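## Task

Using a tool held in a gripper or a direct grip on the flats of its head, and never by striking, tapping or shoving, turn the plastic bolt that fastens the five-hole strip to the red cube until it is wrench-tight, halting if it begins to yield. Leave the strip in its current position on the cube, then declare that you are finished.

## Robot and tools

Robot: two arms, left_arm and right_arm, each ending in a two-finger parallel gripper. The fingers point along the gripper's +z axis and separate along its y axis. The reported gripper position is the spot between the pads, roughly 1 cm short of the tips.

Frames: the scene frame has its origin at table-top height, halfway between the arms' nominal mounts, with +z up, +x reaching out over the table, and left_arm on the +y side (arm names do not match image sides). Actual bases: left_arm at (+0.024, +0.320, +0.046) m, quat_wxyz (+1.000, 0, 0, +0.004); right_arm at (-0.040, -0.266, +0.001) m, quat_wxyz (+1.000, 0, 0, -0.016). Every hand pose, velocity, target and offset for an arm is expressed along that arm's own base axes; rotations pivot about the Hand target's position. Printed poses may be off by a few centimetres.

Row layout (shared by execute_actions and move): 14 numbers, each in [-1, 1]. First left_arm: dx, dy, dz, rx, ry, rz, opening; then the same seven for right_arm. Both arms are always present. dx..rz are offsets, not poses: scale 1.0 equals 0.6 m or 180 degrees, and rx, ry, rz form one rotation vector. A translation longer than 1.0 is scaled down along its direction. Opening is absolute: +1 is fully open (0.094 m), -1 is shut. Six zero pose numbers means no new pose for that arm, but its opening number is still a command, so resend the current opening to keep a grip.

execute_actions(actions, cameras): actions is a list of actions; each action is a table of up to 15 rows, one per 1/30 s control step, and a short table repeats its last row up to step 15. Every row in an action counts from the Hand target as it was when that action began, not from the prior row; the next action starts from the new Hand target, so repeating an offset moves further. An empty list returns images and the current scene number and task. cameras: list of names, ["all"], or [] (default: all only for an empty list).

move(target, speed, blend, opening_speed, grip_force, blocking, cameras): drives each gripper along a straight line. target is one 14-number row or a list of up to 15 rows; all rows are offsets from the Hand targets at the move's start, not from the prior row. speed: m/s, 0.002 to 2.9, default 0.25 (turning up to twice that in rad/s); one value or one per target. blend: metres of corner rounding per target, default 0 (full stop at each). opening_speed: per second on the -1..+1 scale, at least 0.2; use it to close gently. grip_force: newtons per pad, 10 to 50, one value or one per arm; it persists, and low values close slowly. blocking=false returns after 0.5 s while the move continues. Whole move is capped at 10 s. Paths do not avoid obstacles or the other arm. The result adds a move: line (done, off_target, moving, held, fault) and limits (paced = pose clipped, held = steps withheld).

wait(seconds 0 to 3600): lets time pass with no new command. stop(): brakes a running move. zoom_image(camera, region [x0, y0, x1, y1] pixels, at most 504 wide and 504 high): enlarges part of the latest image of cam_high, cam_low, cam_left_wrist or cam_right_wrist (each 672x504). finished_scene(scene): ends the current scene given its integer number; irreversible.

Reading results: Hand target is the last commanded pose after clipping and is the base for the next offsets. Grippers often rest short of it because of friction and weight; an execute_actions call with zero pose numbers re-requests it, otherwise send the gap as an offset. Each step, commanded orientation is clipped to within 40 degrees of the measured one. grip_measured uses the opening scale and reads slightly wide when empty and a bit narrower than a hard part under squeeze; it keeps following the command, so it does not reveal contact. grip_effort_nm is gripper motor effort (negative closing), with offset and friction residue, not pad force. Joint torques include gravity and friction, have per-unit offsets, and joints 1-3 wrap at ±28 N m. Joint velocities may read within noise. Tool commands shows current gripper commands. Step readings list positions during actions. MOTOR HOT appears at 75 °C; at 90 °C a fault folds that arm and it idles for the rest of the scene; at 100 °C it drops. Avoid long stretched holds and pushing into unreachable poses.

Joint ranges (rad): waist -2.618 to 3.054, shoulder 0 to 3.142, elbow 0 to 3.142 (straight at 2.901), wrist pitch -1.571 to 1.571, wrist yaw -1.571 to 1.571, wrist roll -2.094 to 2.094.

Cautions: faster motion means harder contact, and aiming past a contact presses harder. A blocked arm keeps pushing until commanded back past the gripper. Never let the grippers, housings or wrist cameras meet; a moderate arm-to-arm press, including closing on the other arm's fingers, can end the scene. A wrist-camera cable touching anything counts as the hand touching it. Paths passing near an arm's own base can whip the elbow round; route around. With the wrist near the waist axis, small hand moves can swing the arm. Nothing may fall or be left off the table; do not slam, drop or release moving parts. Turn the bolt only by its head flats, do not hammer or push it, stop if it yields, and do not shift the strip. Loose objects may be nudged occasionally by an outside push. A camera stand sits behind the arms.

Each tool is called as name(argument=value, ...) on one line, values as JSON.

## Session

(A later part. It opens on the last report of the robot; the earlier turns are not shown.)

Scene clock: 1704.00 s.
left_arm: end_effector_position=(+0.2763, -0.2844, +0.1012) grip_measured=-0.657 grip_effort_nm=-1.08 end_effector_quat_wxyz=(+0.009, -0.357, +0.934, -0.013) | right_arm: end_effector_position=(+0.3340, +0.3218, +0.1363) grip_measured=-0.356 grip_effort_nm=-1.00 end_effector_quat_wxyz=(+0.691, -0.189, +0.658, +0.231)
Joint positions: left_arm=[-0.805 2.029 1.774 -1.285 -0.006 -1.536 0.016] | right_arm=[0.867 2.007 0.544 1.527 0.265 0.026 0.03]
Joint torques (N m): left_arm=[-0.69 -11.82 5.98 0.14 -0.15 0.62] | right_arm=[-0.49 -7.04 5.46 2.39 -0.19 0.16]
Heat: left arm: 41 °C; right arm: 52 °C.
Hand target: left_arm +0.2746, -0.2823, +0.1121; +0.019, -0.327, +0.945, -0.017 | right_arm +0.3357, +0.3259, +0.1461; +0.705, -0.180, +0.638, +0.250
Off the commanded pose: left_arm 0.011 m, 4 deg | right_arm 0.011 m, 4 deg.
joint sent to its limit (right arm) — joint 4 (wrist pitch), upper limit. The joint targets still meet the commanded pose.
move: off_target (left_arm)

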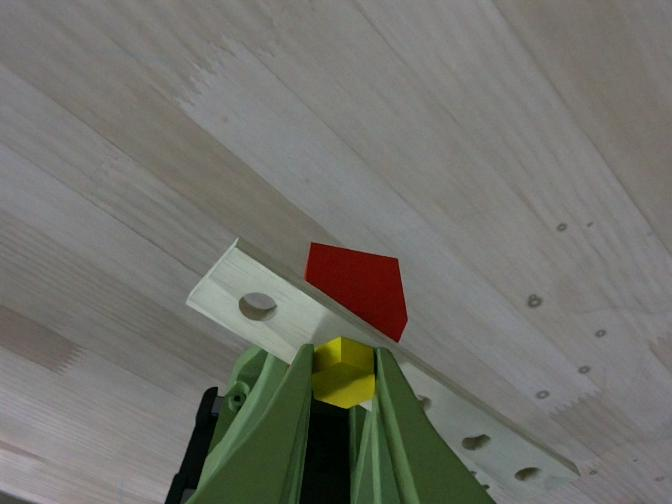

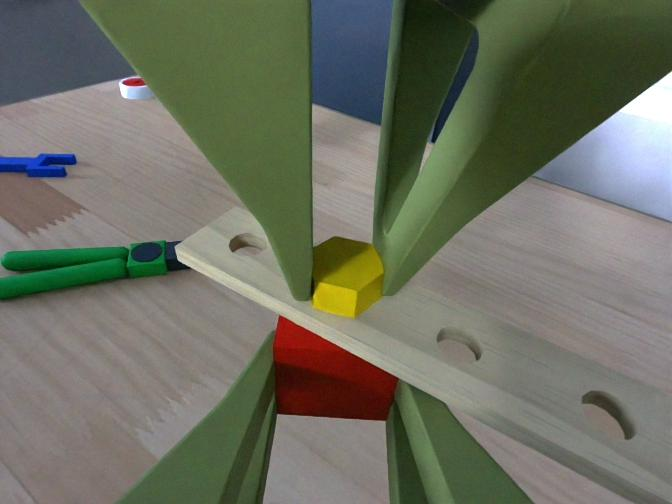

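move(target=[[0.0,0.0,0.0,0.0,0,0.0611,-0.95,0,0,0,0,0,0,-0.7],[0.0,0.0,0.0,0.0,0,0.0611,0.0,0,0,0,0,0,0,-0.7],[0.0,0.0,0.1,0.0,0,0.0611,0.0,0,0,0,0,0,0,-0.7],[-0.05,0.25,0.12,0.0,0,0.0,0.0,0,0,0,0,0,0,-0.7]], speed=[0.1,0.1,0.15,0.3], blend=[0,0,0.03,0], cameras=["all"])

zoom_image(camera="cam_high", region=[370, 420, 510, 504])

zoom_image(camera="cam_high", region=[350, 105, 450, 185])

zoom_image(camera="cam_high", region=[420, 210, 600, 330])

Scene clock: 1843.63 s.
left_arm: end_effector_position=(+0.2465, -0.1363, +0.1796) grip_measured=-0.003 grip_effort_nm=0.11 end_effector_quat_wxyz=(+0.012, -0.326, +0.945, -0.012) | right_arm: end_effector_position=(+0.3327, +0.3236, +0.1365) grip_measured=-0.356 grip_effort_nm=-1.00 end_effector_quat_wxyz=(+0.690, -0.193, +0.657, +0.235)
Joint positions: left_arm=[-0.51 1.593 1.542 -1.487 -0.002 -1.175 0.047] | right_arm=[0.867 2.007 0.544 1.528 0.253 0.026 0.03]
Joint torques (N m): left_arm=[0.5 -8.03 4.98 0.31 -0.05 0.05] | right_arm=[-0.5 -7.04 5.48 2.39 -0.08 0.16]
Heat: left arm: 41 °C; right arm: 52 °C.
Hand target: left_arm +0.2446, -0.1324, +0.1840; +0.019, -0.327, +0.945, -0.017 | right_arm +0.3357, +0.3258, +0.1462; +0.705, -0.180, +0.638, +0.250
Off the commanded pose: left_arm 0.006 m, 1 deg | right_arm 0.010 m, 4 deg.
joint sent to its limit (right arm) — joint 4 (wrist pitch), upper limit. The joint targets still meet the commanded pose.
move: done; target 2's new opening was sent with left_arm's hand 0.011 m and 1 deg from that target

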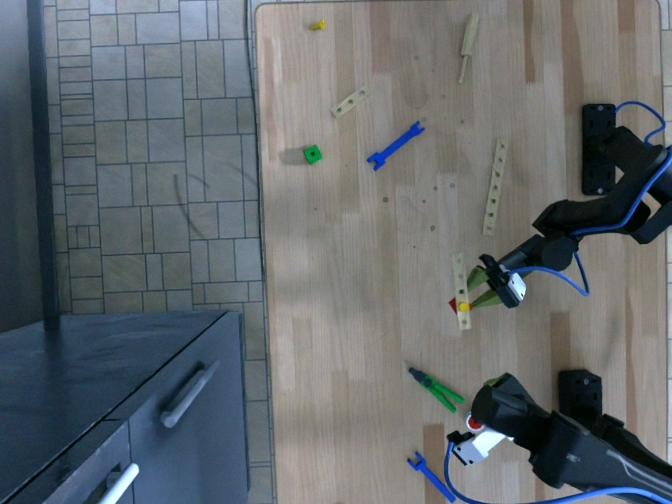

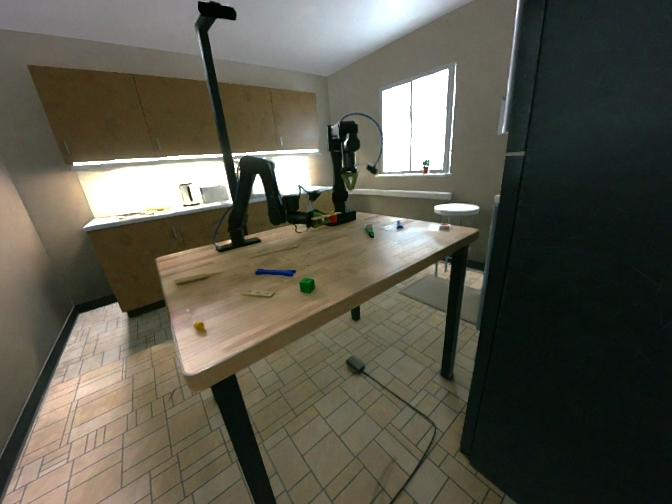

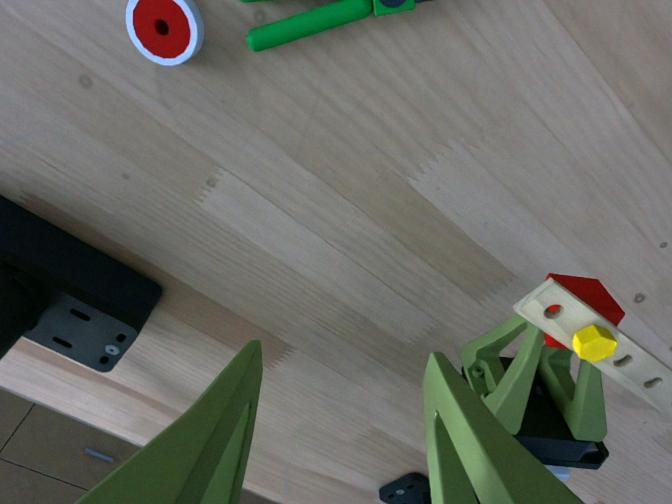

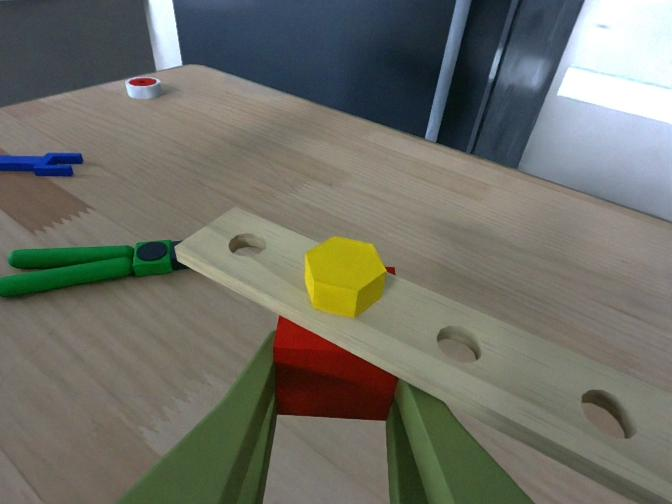

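Scaled by 3.600 from the camera's image (finer frame: 960x720).

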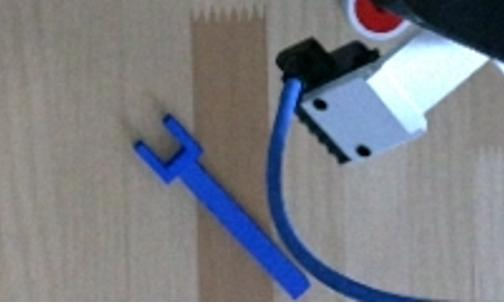

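Scaled by 5.040 from the camera's image (finer frame: 960x720).

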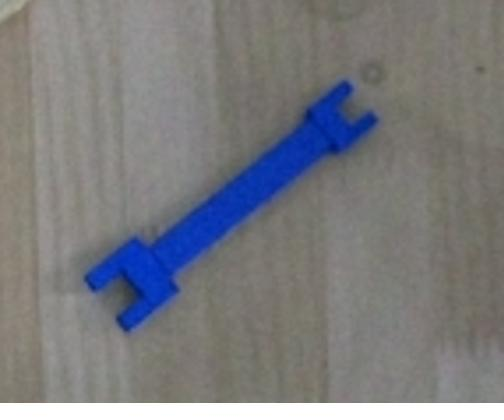

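Scaled by 2.800 from the camera's image (finer frame: 960x720).

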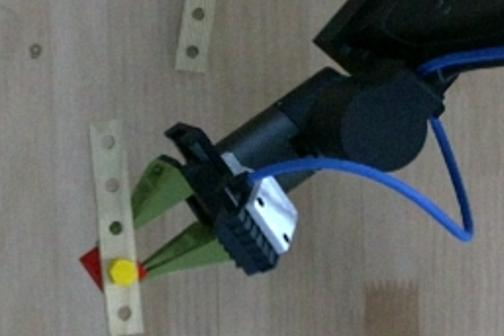

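move(target=[[0.135,0.44,-0.09,0.0117,0.0033,0.535,-0.3,0,0,0,0,0,0,-0.7]], speed=0.3, cameras=["cam_high","cam_left_wrist"])

zoom_image(camera="cam_high", region=[370, 400, 530, 504])

Scene clock: 1900.87 s.
left_arm: end_effector_position=(+0.3231, +0.1257, +0.1306) grip_measured=-0.297 grip_effort_nm=-0.20 end_effector_quat_wxyz=(-0.020, +0.920, -0.392, -0.013) | right_arm: end_effector_position=(+0.3327, +0.3236, +0.1365) grip_measured=-0.356 grip_effort_nm=-1.00 end_effector_quat_wxyz=(+0.690, -0.193, +0.657, +0.235)
Joint positions: left_arm=[0.343 1.849 1.643 -1.356 -0.048 -1.991 0.033] | right_arm=[0.867 2.007 0.544 1.528 0.253 0.026 0.03]
Joint torques (N m): left_arm=[0.34 -6.78 7.5 0.21 -0.2 -0.05] | right_arm=[-0.5 -7.02 5.49 2.39 -0.08 0.16]
Heat: left arm: 39 °C; right arm: 52 °C.
Hand target: left_arm +0.3255, +0.1316, +0.1300; -0.026, +0.921, -0.387, -0.020 | right_arm +0.3357, +0.3258, +0.1462; +0.705, -0.180, +0.638, +0.250
Off the commanded pose: left_arm 0.006 m, 1 deg | right_arm 0.010 m, 4 deg.
joint sent to its limit (right arm) — joint 4 (wrist pitch), upper limit. The joint targets still meet the commanded pose.
move: done

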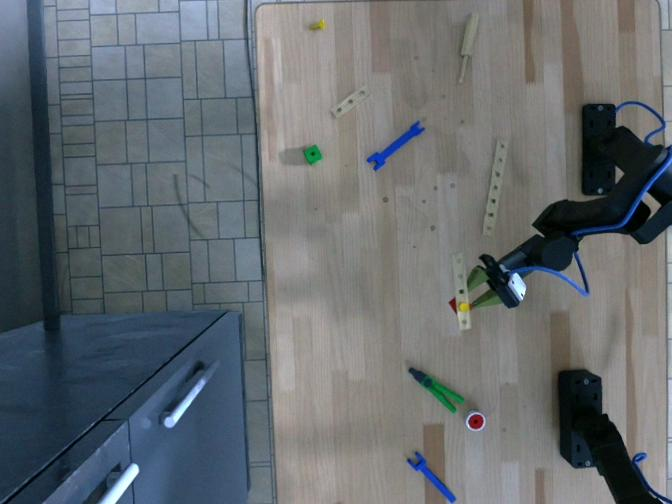

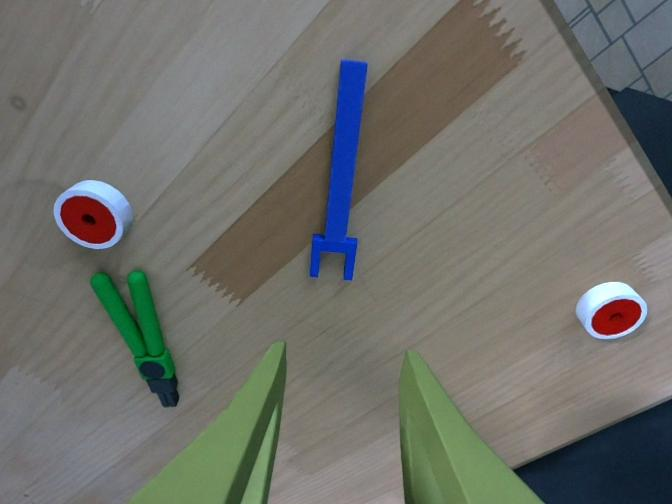

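Scaled by 3.150 from the camera's image (finer frame: 960x720).

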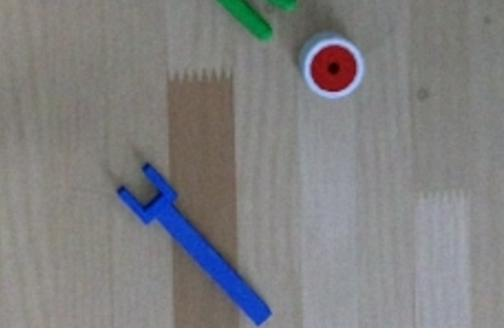

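move(target=[[-0.0455,0.0252,-0.13,-0.015,-0.0026,-0.0106,-0.3,0,0,0,0,0,0,-0.7]], speed=0.15, cameras=["cam_left_wrist"])

Scene clock: 1926.40 s.
left_arm: end_effector_position=(+0.3001, +0.1441, +0.0515) grip_measured=-0.297 grip_effort_nm=-0.20 end_effector_quat_wxyz=(-0.002, +0.915, -0.404, -0.007) | right_arm: end_effector_position=(+0.3327, +0.3236, +0.1365) grip_measured=-0.356 grip_effort_nm=-1.00 end_effector_quat_wxyz=(+0.690, -0.193, +0.657, +0.235)
Joint positions: left_arm=[0.438 1.849 1.326 -1.055 -0.013 -1.873 0.033] | right_arm=[0.867 2.007 0.544 1.528 0.253 0.026 0.03]
Joint torques (N m): left_arm=[0.51 -8.72 4.74 0.29 -0.07 0.08] | right_arm=[-0.49 -7.02 5.49 2.39 -0.08 0.16]
Heat: left arm: 36 °C; right arm: 52 °C.
Hand target: left_arm +0.2982, +0.1467, +0.0519; -0.006, +0.915, -0.403, -0.007 | right_arm +0.3357, +0.3258, +0.1462; +0.705, -0.180, +0.638, +0.250
Off the commanded pose: left_arm 0.003 m, 1 deg | right_arm 0.010 m, 4 deg.
joint sent to its limit (right arm) — joint 4 (wrist pitch), upper limit. The joint targets still meet the commanded pose.
move: done

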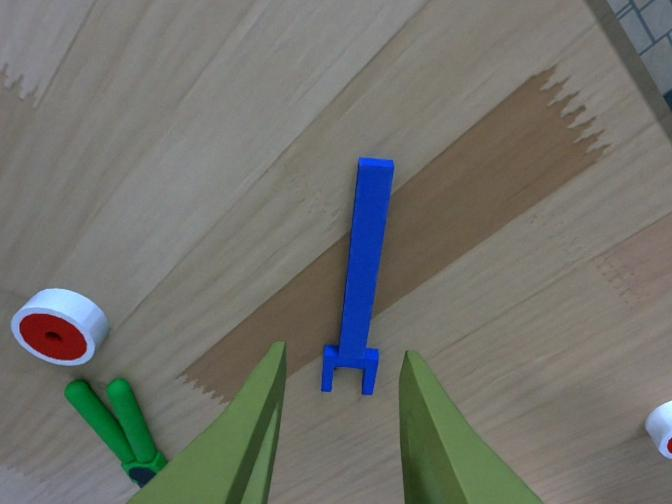

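zoom_image(camera="cam_left_wrist", region=[280, 130, 460, 410])

Scaled by 1.800 from the camera's image (finer frame: 960x720).

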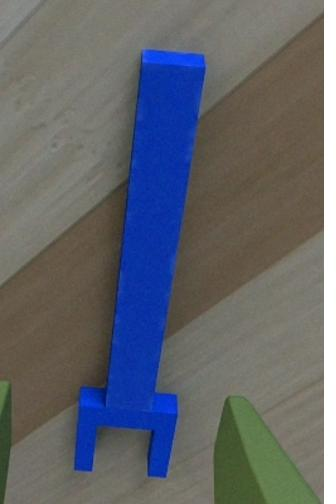

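zoom_image(camera="cam_left_wrist", region=[310, 335, 390, 400])

zoom_image(camera="cam_left_wrist", region=[340, 145, 410, 200])

Scaled by 6.300 from the camera's image (finer frame: 960x720).

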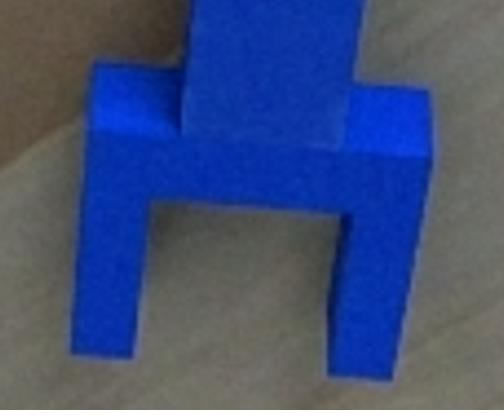

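Scaled by 7.200 from the camera's image (finer frame: 960x720).

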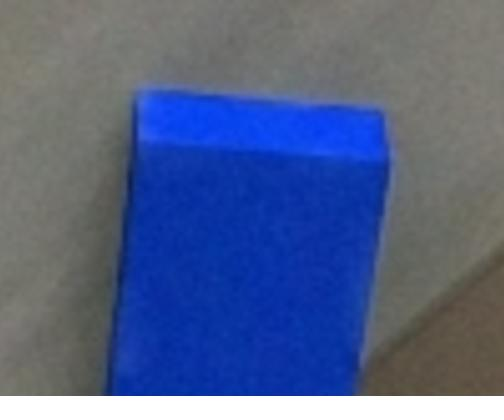

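move(target=[[0.0102,0.0093,-0.09,0.0,0.0,0.0,-0.3,0,0,0,0,0,0,-0.7]], speed=0.1, cameras=["cam_left_wrist"])

Scene clock: 2050.70 s.
left_arm: end_effector_position=(+0.3083, +0.1506, +0.0062) grip_measured=-0.297 grip_effort_nm=-0.20 end_effector_quat_wxyz=(-0.011, +0.915, -0.403, +0.002) | right_arm: end_effector_position=(+0.3327, +0.3236, +0.1365) grip_measured=-0.356 grip_effort_nm=-1.00 end_effector_quat_wxyz=(+0.690, -0.193, +0.657, +0.235)
Joint positions: left_arm=[0.445 1.923 1.233 -0.861 -0.012 -1.866 0.033] | right_arm=[0.867 2.007 0.544 1.528 0.253 0.026 0.03]
Joint torques (N m): left_arm=[0.5 -6.8 4.71 0.36 -0.07 0.06] | right_arm=[-0.5 -7.02 5.49 2.39 -0.08 0.16]
Heat: left arm: 34 °C; right arm: 52 °C.
Hand target: left_arm +0.3044, +0.1524, -0.0019; -0.006, +0.915, -0.403, -0.006 | right_arm +0.3357, +0.3258, +0.1462; +0.705, -0.180, +0.638, +0.250
Off the commanded pose: left_arm 0.009 m, 1 deg | right_arm 0.010 m, 4 deg.
joint sent to its limit (right arm) — joint 4 (wrist pitch), upper limit. The joint targets still meet the commanded pose.
move: done

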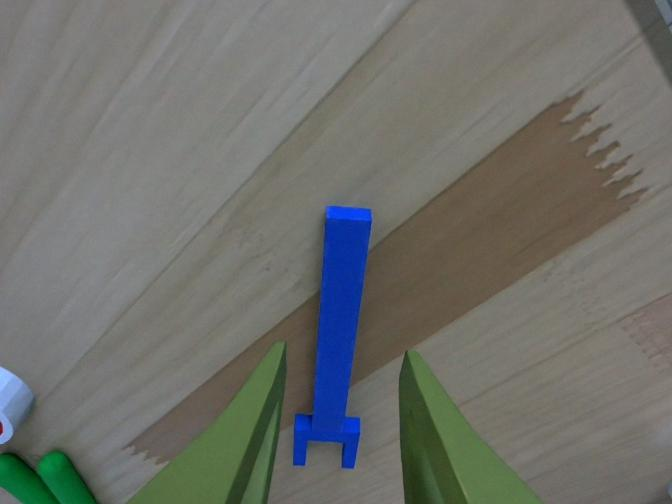

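move(target=[[-0.002,-0.0018,-0.050,0.0,0.0,0.0,-0.3,0,0,0,0,0,0,-0.7]], speed=0.08, cameras=["cam_left_wrist"])

Scene clock: 2064.00 s.
left_arm: end_effector_position=(+0.3078, +0.1503, -0.0237) grip_measured=-0.297 grip_effort_nm=-0.20 end_effector_quat_wxyz=(-0.011, +0.915, -0.403, +0.002) | right_arm: end_effector_position=(+0.3327, +0.3236, +0.1365) grip_measured=-0.356 grip_effort_nm=-1.00 end_effector_quat_wxyz=(+0.690, -0.193, +0.657, +0.235)
Joint positions: left_arm=[0.445 1.976 1.174 -0.748 -0.011 -1.866 0.033] | right_arm=[0.867 2.007 0.544 1.528 0.253 0.026 0.03]
Joint torques (N m): left_arm=[0.42 -6.97 4.4 0.36 -0.08 0.03] | right_arm=[-0.51 -7.04 5.48 2.39 -0.08 0.16]
Heat: left arm: 35 °C; right arm: 52 °C.
Hand target: left_arm +0.3032, +0.1512, -0.0320; -0.006, +0.915, -0.403, -0.007 | right_arm +0.3357, +0.3258, +0.1462; +0.705, -0.180, +0.638, +0.250
Off the commanded pose: left_arm 0.009 m, 1 deg | right_arm 0.010 m, 4 deg.
joint sent to its limit (right arm) — joint 4 (wrist pitch), upper limit. The joint targets still meet the commanded pose.
move: done

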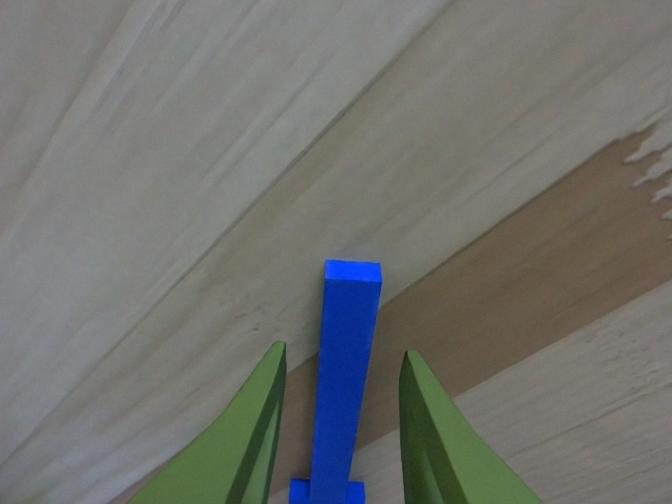

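move(target=[[0.0,0.0,-0.010,0.0,0.0,0.0,-0.3,0,0,0,0,0,0,-0.7],[0.0,0.0,-0.010,0.0,0.0,0.0,-0.95,0,0,0,0,0,0,-0.7]], speed=0.05, opening_speed=0.6, cameras=["cam_left_wrist"])

Scene clock: 2069.73 s.
left_arm: end_effector_position=(+0.3082, +0.1504, -0.0297) grip_measured=-0.723 grip_effort_nm=-1.07 end_effector_quat_wxyz=(-0.012, +0.915, -0.403, +0.003) | right_arm: end_effector_position=(+0.3327, +0.3236, +0.1365) grip_measured=-0.356 grip_effort_nm=-1.00 end_effector_quat_wxyz=(+0.690, -0.193, +0.657, +0.235)
Joint positions: left_arm=[0.445 1.99 1.166 -0.726 -0.011 -1.866 0.013] | right_arm=[0.867 2.007 0.544 1.528 0.253 0.026 0.03]
Joint torques (N m): left_arm=[0.4 -7.08 4.31 0.36 -0.07 0.03] | right_arm=[-0.51 -7.02 5.49 2.39 -0.08 0.16]
Heat: left arm: 34 °C; right arm: 52 °C.
Hand target: left_arm +0.3032, +0.1512, -0.0380; -0.006, +0.915, -0.403, -0.006 | right_arm +0.3357, +0.3258, +0.1462; +0.705, -0.180, +0.638, +0.250
Off the commanded pose: left_arm 0.010 m, 1 deg | right_arm 0.010 m, 4 deg.
joint sent to its limit (right arm) — joint 4 (wrist pitch), upper limit. The joint targets still meet the commanded pose.
move: done

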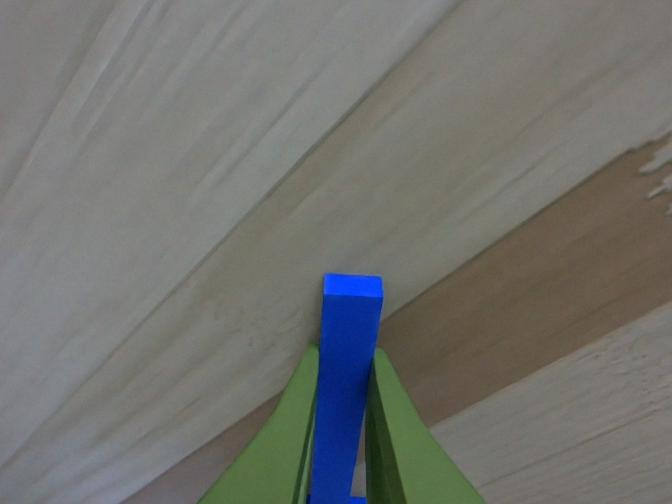

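move(target=[[0.0,0.0,0.2,0.0,0.0,0.0,-0.95,0,0,0,0,0,0,-0.7],[0.0888,-0.5592,0.3383,-0.0061,0.0016,-0.4572,-0.95,0,0,0,0,0,0,-0.7]], speed=[0.12,0.22], blend=[0.03,0], cameras=["all"])

zoom_image(camera="cam_high", region=[400, 180, 600, 380])

Scene clock: 2113.87 s.
left_arm: end_effector_position=(+0.3562, -0.1839, +0.1676) grip_measured=-0.723 grip_effort_nm=-1.08 end_effector_quat_wxyz=(+0.009, -0.428, +0.903, -0.018) | right_arm: end_effector_position=(+0.3327, +0.3236, +0.1365) grip_measured=-0.356 grip_effort_nm=-1.00 end_effector_quat_wxyz=(+0.690, -0.193, +0.657, +0.235)
Joint positions: left_arm=[-0.476 2.079 2.114 -1.567 0.008 -1.361 0.013] | right_arm=[0.867 2.007 0.544 1.528 0.253 0.026 0.03]
Joint torques (N m): left_arm=[-0.46 -8.23 7.38 0.11 -0.08 0.07] | right_arm=[-0.51 -7.04 5.48 2.39 -0.08 0.16]
Heat: left arm: 34 °C; right arm: 52 °C.
Hand target: left_arm +0.3565, -0.1843, +0.1650; +0.000, -0.424, +0.905, -0.001 | right_arm +0.3357, +0.3258, +0.1462; +0.705, -0.180, +0.638, +0.250
Off the commanded pose: left_arm 0.003 m, 2 deg | right_arm 0.010 m, 4 deg.
joint sent to its limit (left arm) — joint 4 (wrist pitch), lower limit. The joint targets still meet the commanded pose.
joint sent to its limit (right arm) — joint 4 (wrist pitch), upper limit. The joint targets still meet the commanded pose.
move: done

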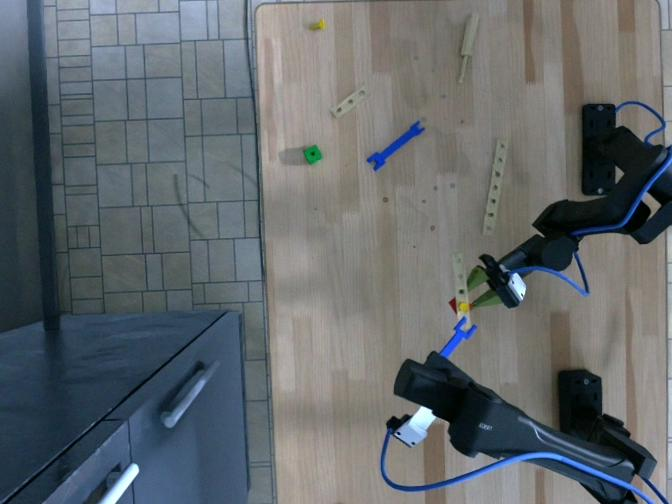

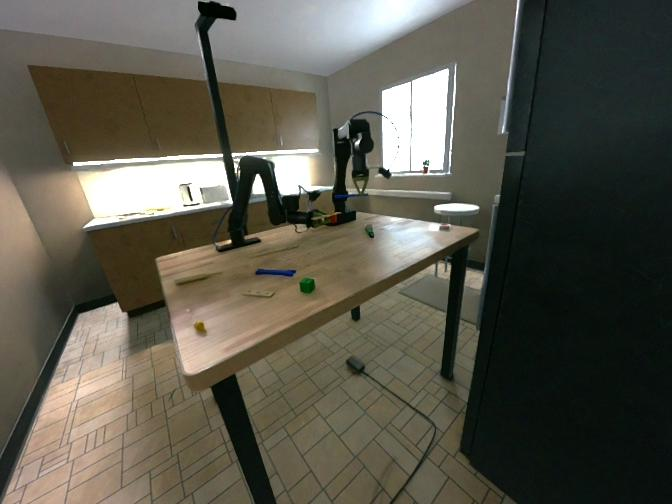

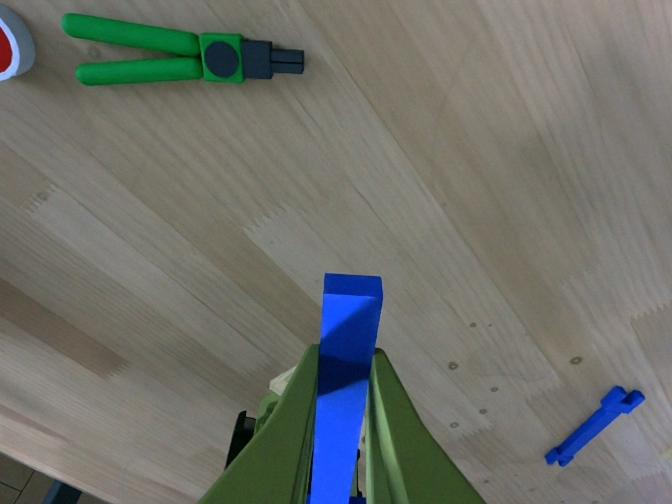

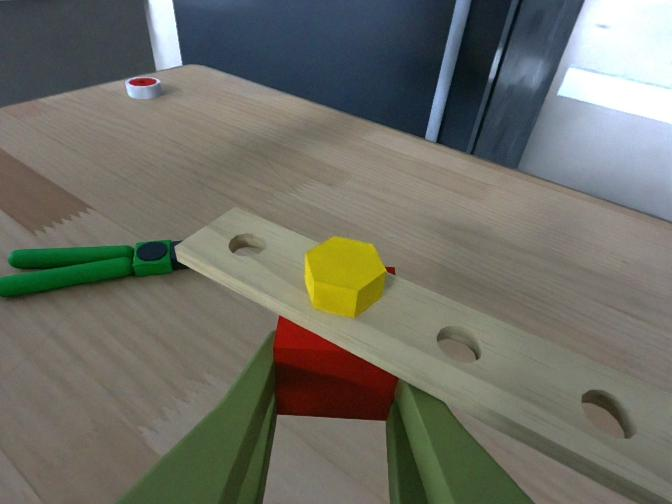

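Scaled by 2.520 from the camera's image (finer frame: 960x720).

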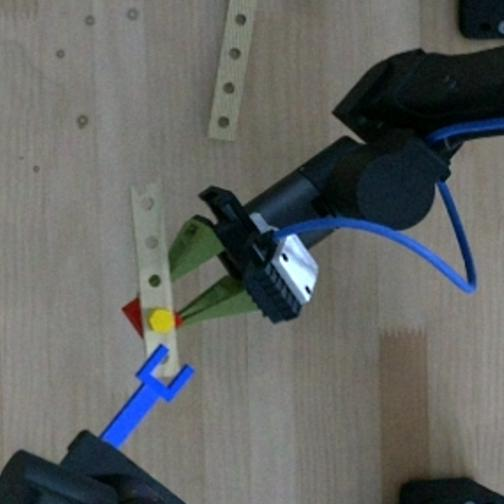

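move(target=[[0.0,0.0,-0.0667,0.0,0.0,0.0,-0.95,0,0,0,0,0,0,-0.7]], speed=0.12, cameras=["cam_high","cam_right_wrist"])

zoom_image(camera="cam_high", region=[420, 250, 540, 370])

Scene clock: 2122.30 s.
left_arm: end_effector_position=(+0.3553, -0.1834, +0.1308) grip_measured=-0.723 grip_effort_nm=-1.08 end_effector_quat_wxyz=(-0.001, -0.428, +0.904, -0.005) | right_arm: end_effector_position=(+0.3327, +0.3236, +0.1365) grip_measured=-0.356 grip_effort_nm=-1.00 end_effector_quat_wxyz=(+0.690, -0.193, +0.657, +0.235)
Joint positions: left_arm=[-0.476 2.079 1.966 -1.452 0.008 -1.36 0.013] | right_arm=[0.867 2.007 0.544 1.528 0.253 0.026 0.03]
Joint torques (N m): left_arm=[-0.4 -9.25 4.98 0.4 -0.08 0.05] | right_arm=[-0.5 -7.02 5.49 2.39 -0.08 0.16]
Heat: left arm: 33 °C; right arm: 52 °C.
Hand target: left_arm +0.3564, -0.1842, +0.1249; +0.000, -0.424, +0.906, +0.000 | right_arm +0.3357, +0.3258, +0.1462; +0.705, -0.180, +0.638, +0.250
Off the commanded pose: left_arm 0.006 m, 1 deg | right_arm 0.010 m, 4 deg.
joint sent to its limit (right arm) — joint 4 (wrist pitch), upper limit. The joint targets still meet the commanded pose.
move: done

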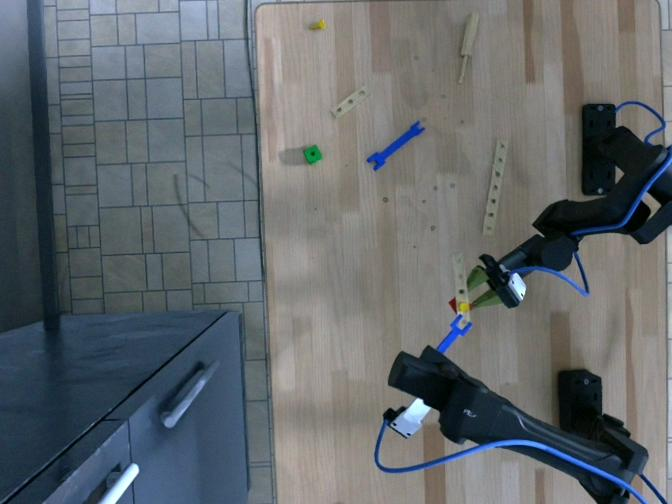

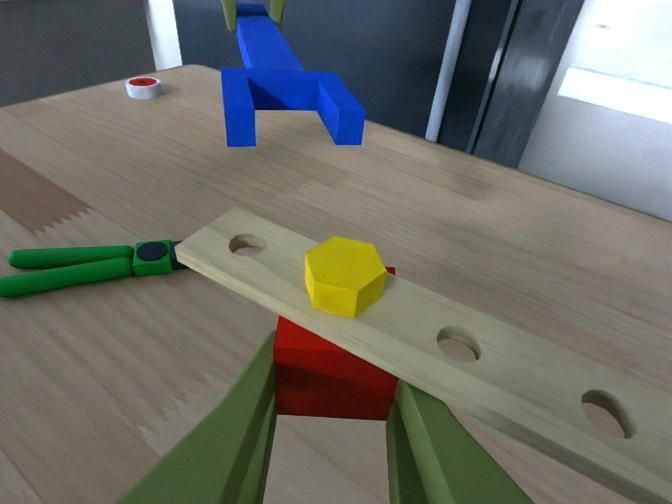

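Scaled by 4.200 from the camera's image (finer frame: 960x720).

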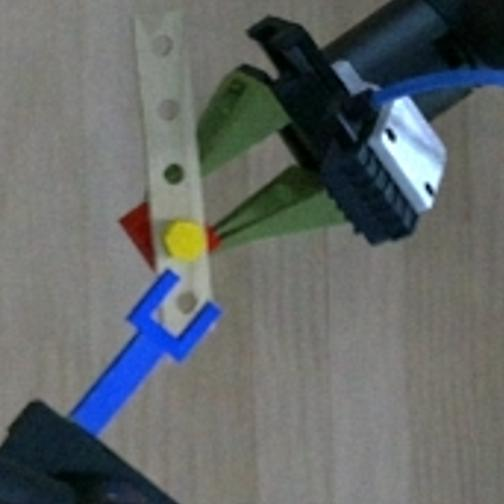

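zoom_image(camera="cam_right_wrist", region=[210, 0, 380, 160])

zoom_image(camera="cam_high", region=[445, 290, 485, 345])

Scaled by 2.965 from the camera's image (finer frame: 960x720).

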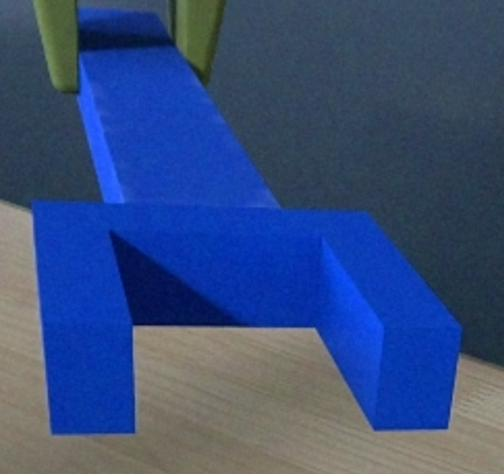

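Scaled by 9.164 from the camera's image (finer frame: 960x720).

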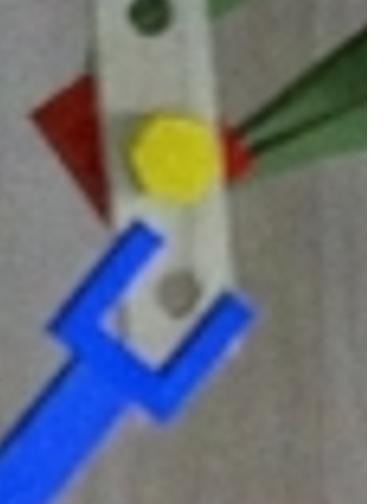

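move(target=[[0.015,-0.0017,-0.0315,0.0,0.0,0.0,-0.95,0,0,0,0,0,0,-0.7]], speed=0.08, cameras=["cam_high","cam_right_wrist"])

zoom_image(camera="cam_right_wrist", region=[200, 60, 420, 340])

zoom_image(camera="cam_high", region=[445, 290, 485, 345])

Scene clock: 2190.50 s.
left_arm: end_effector_position=(+0.3625, -0.1872, +0.1156) grip_measured=-0.723 grip_effort_nm=-1.07 end_effector_quat_wxyz=(+0.001, -0.424, +0.905, -0.008) | right_arm: end_effector_position=(+0.3327, +0.3236, +0.1365) grip_measured=-0.356 grip_effort_nm=-1.00 end_effector_quat_wxyz=(+0.690, -0.193, +0.657, +0.235)
Joint positions: left_arm=[-0.476 2.099 1.936 -1.394 0.008 -1.353 0.013] | right_arm=[0.867 2.007 0.544 1.528 0.253 0.026 0.03]
Joint torques (N m): left_arm=[0.31 -8.66 5.27 0.4 -0.09 0.06] | right_arm=[-0.5 -7.02 5.48 2.39 -0.08 0.16]
Heat: left arm: 33 °C; right arm: 52 °C.
Hand target: left_arm +0.3655, -0.1853, +0.1061; +0.000, -0.424, +0.905, -0.001 | right_arm +0.3357, +0.3258, +0.1462; +0.705, -0.180, +0.638, +0.250
Off the commanded pose: left_arm 0.010 m, 1 deg | right_arm 0.010 m, 4 deg.
joint sent to its limit (right arm) — joint 4 (wrist pitch), upper limit. The joint targets still meet the commanded pose.
move: done

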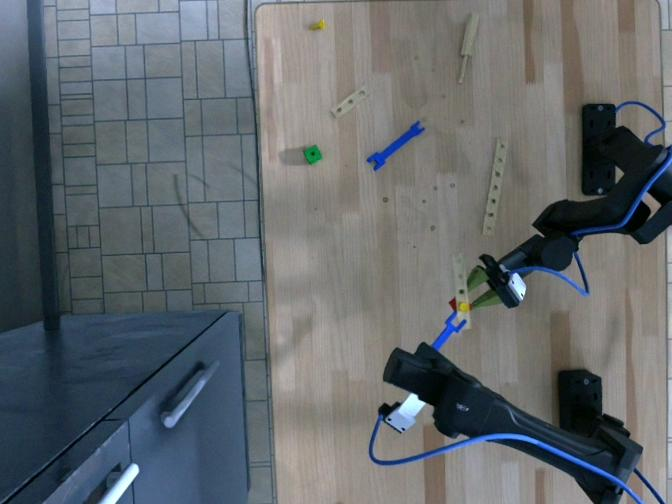

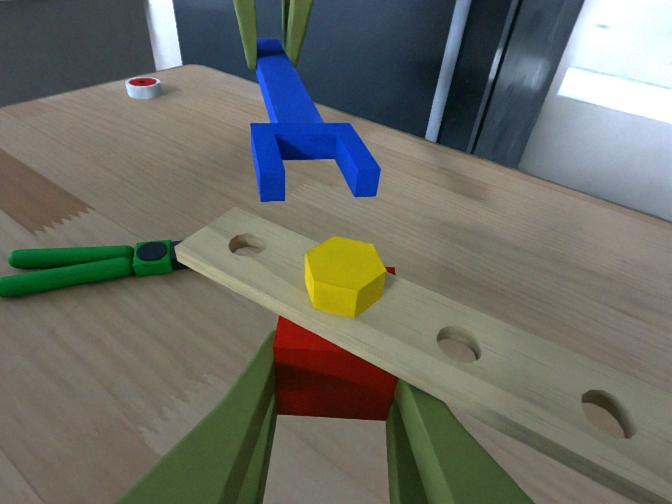

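Scaled by 1.800 from the camera's image (finer frame: 960x720).

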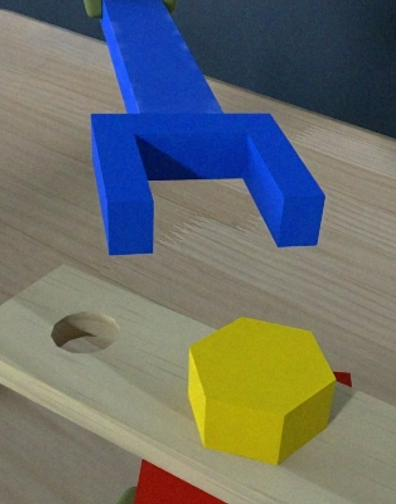

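Scaled by 9.164 from the camera's image (finer frame: 960x720).

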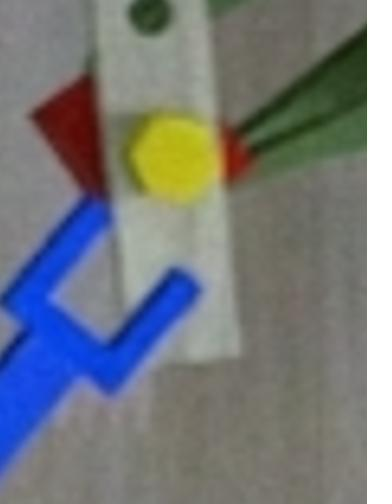

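move(target=[[0.002,-0.0017,-0.0215,0.0,0.0,0.0,-0.95,0,0,0,0,0,0,-0.7]], speed=0.06, cameras=["cam_high","cam_right_wrist"])

zoom_image(camera="cam_right_wrist", region=[230, 120, 430, 340])

zoom_image(camera="cam_high", region=[445, 290, 485, 345])

Scene clock: 2210.47 s.
left_arm: end_effector_position=(+0.3646, -0.1882, +0.1035) grip_measured=-0.723 grip_effort_nm=-1.08 end_effector_quat_wxyz=(+0.002, -0.424, +0.905, -0.009) | right_arm: end_effector_position=(+0.3327, +0.3236, +0.1365) grip_measured=-0.356 grip_effort_nm=-1.00 end_effector_quat_wxyz=(+0.690, -0.193, +0.657, +0.235)
Joint positions: left_arm=[-0.476 2.104 1.896 -1.346 0.008 -1.353 0.013] | right_arm=[0.867 2.007 0.544 1.528 0.253 0.026 0.03]
Joint torques (N m): left_arm=[0.23 -8.59 5.09 0.39 -0.08 0.04] | right_arm=[-0.51 -7.04 5.48 2.39 -0.08 0.16]
Heat: left arm: 34 °C; right arm: 52 °C.
Hand target: left_arm +0.3666, -0.1863, +0.0931; +0.000, -0.424, +0.905, +0.000 | right_arm +0.3357, +0.3258, +0.1462; +0.705, -0.180, +0.638, +0.250
Off the commanded pose: left_arm 0.011 m, 1 deg | right_arm 0.010 m, 4 deg.
joint sent to its limit (right arm) — joint 4 (wrist pitch), upper limit. The joint targets still meet the commanded pose.
move: off_target (left_arm)

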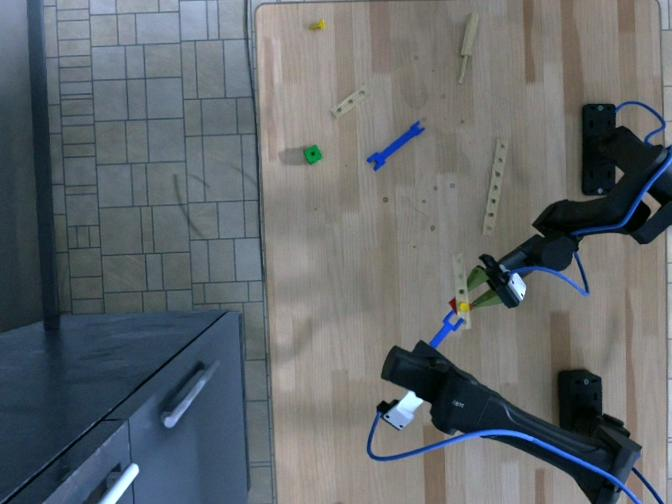

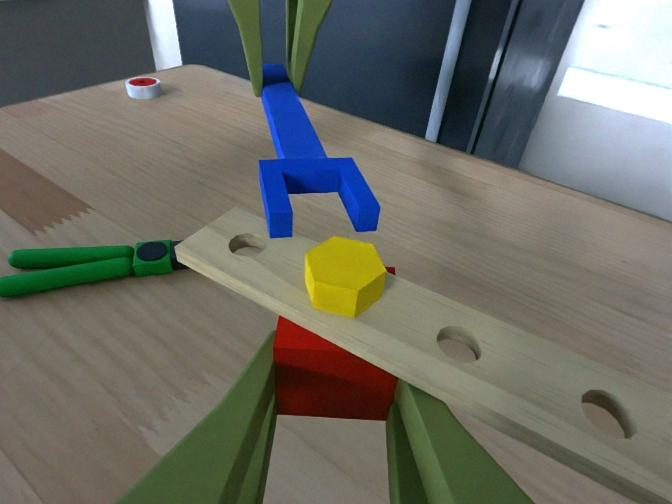

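Scaled by 2.291 from the camera's image (finer frame: 960x720).

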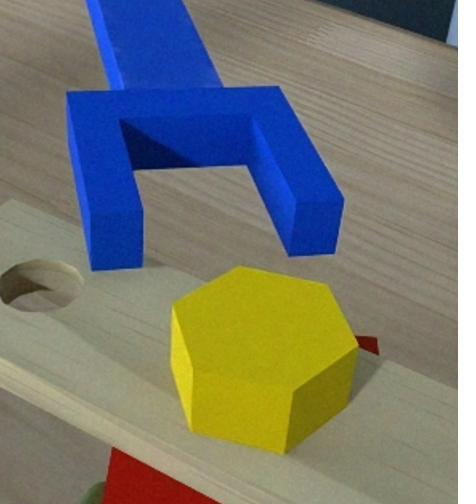

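Scaled by 9.164 from the camera's image (finer frame: 960x720).

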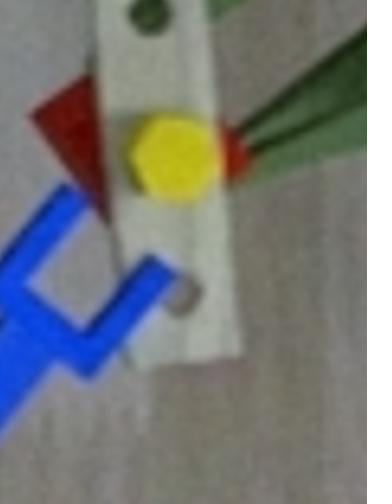

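move(target=[[-0.0128,-0.0154,-0.004,0.0,0.0,0.0,-0.95,0,0,0,0,0,0,-0.7]], speed=0.05, cameras=["cam_high","cam_right_wrist"])

zoom_image(camera="cam_right_wrist", region=[230, 120, 430, 340])

zoom_image(camera="cam_high", region=[445, 290, 485, 345])

Scene clock: 2227.30 s.
left_arm: end_effector_position=(+0.3581, -0.1948, +0.0978) grip_measured=-0.723 grip_effort_nm=-1.07 end_effector_quat_wxyz=(-0.003, -0.423, +0.906, -0.006) | right_arm: end_effector_position=(+0.3327, +0.3237, +0.1358) grip_measured=-0.356 grip_effort_nm=-1.00 end_effector_quat_wxyz=(+0.689, -0.193, +0.658, +0.234)
Joint positions: left_arm=[-0.496 2.104 1.873 -1.334 0.011 -1.37 0.013] | right_arm=[0.867 2.007 0.544 1.525 0.253 0.026 0.03]
Joint torques (N m): left_arm=[-0.55 -9.32 4.86 0.41 -0.1 -0.09] | right_arm=[-0.5 -7.04 5.48 2.42 -0.08 0.16]
Heat: left arm: 35 °C; right arm: 53 °C.
Hand target: left_arm +0.3589, -0.1956, +0.0907; +0.000, -0.424, +0.905, +0.000 | right_arm +0.3356, +0.3259, +0.1461; +0.705, -0.180, +0.638, +0.250
Off the commanded pose: left_arm 0.007 m, 1 deg | right_arm 0.011 m, 4 deg.
joint sent to its limit (right arm) — joint 4 (wrist pitch), upper limit. The joint targets still meet the commanded pose.
move: done

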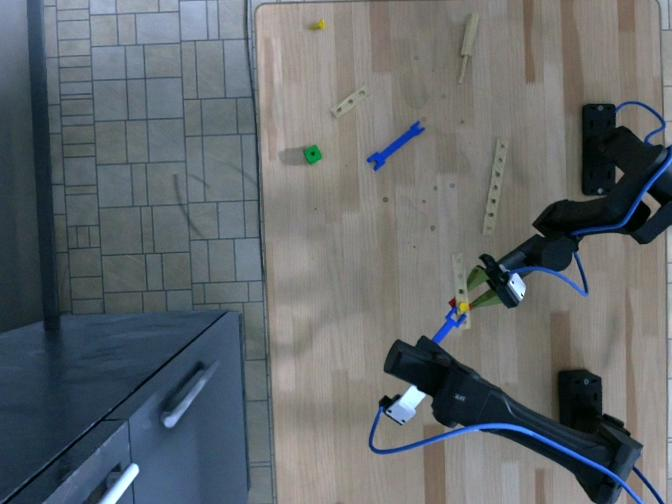

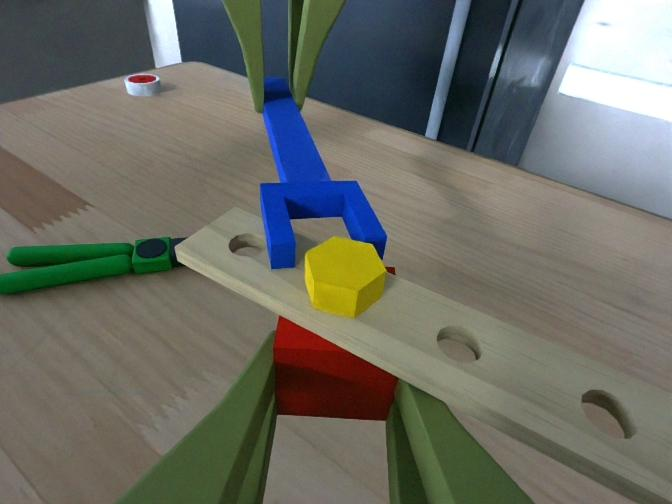

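Scaled by 2.291 from the camera's image (finer frame: 960x720).

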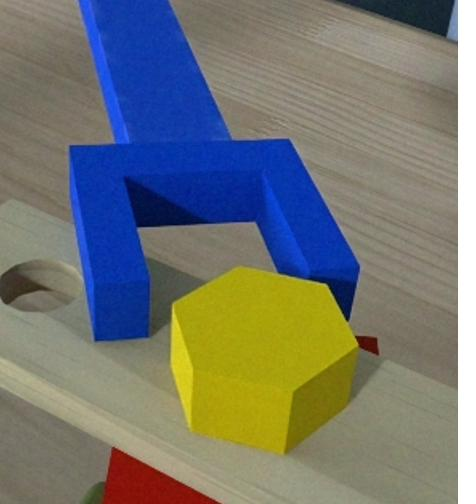

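Scaled by 9.164 from the camera's image (finer frame: 960x720).

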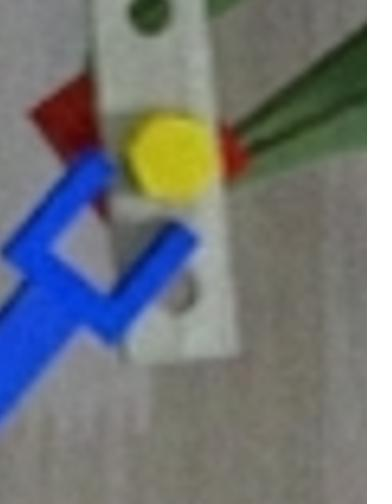

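move(target=[[0.0,0.0,0.020,0.0,0.0,0.0,-0.95,0,0,0,0,0,0,-0.7]], speed=0.05, cameras=[])

Scene clock: 2240.17 s.
left_arm: end_effector_position=(+0.3585, -0.1951, +0.1011) grip_measured=-0.723 grip_effort_nm=-1.08 end_effector_quat_wxyz=(-0.002, -0.424, +0.906, -0.007) | right_arm: end_effector_position=(+0.3327, +0.3237, +0.1359) grip_measured=-0.356 grip_effort_nm=-1.00 end_effector_quat_wxyz=(+0.689, -0.193, +0.658, +0.234)
Joint positions: left_arm=[-0.496 2.104 1.886 -1.345 0.011 -1.372 0.013] | right_arm=[0.867 2.007 0.544 1.526 0.253 0.026 0.03]
Joint torques (N m): left_arm=[-0.55 -9.36 7.58 0.04 -0.09 -0.06] | right_arm=[-0.5 -7.02 5.46 2.42 -0.08 0.16]
Heat: left arm: 36 °C; right arm: 53 °C.
Hand target: left_arm +0.3589, -0.1956, +0.1027; +0.000, -0.424, +0.906, +0.000 | right_arm +0.3357, +0.3259, +0.1461; +0.705, -0.180, +0.638, +0.250
Off the commanded pose: left_arm 0.002 m, 1 deg | right_arm 0.011 m, 4 deg.
joint sent to its limit (right arm) — joint 4 (wrist pitch), upper limit. The joint targets still meet the commanded pose.
move: done


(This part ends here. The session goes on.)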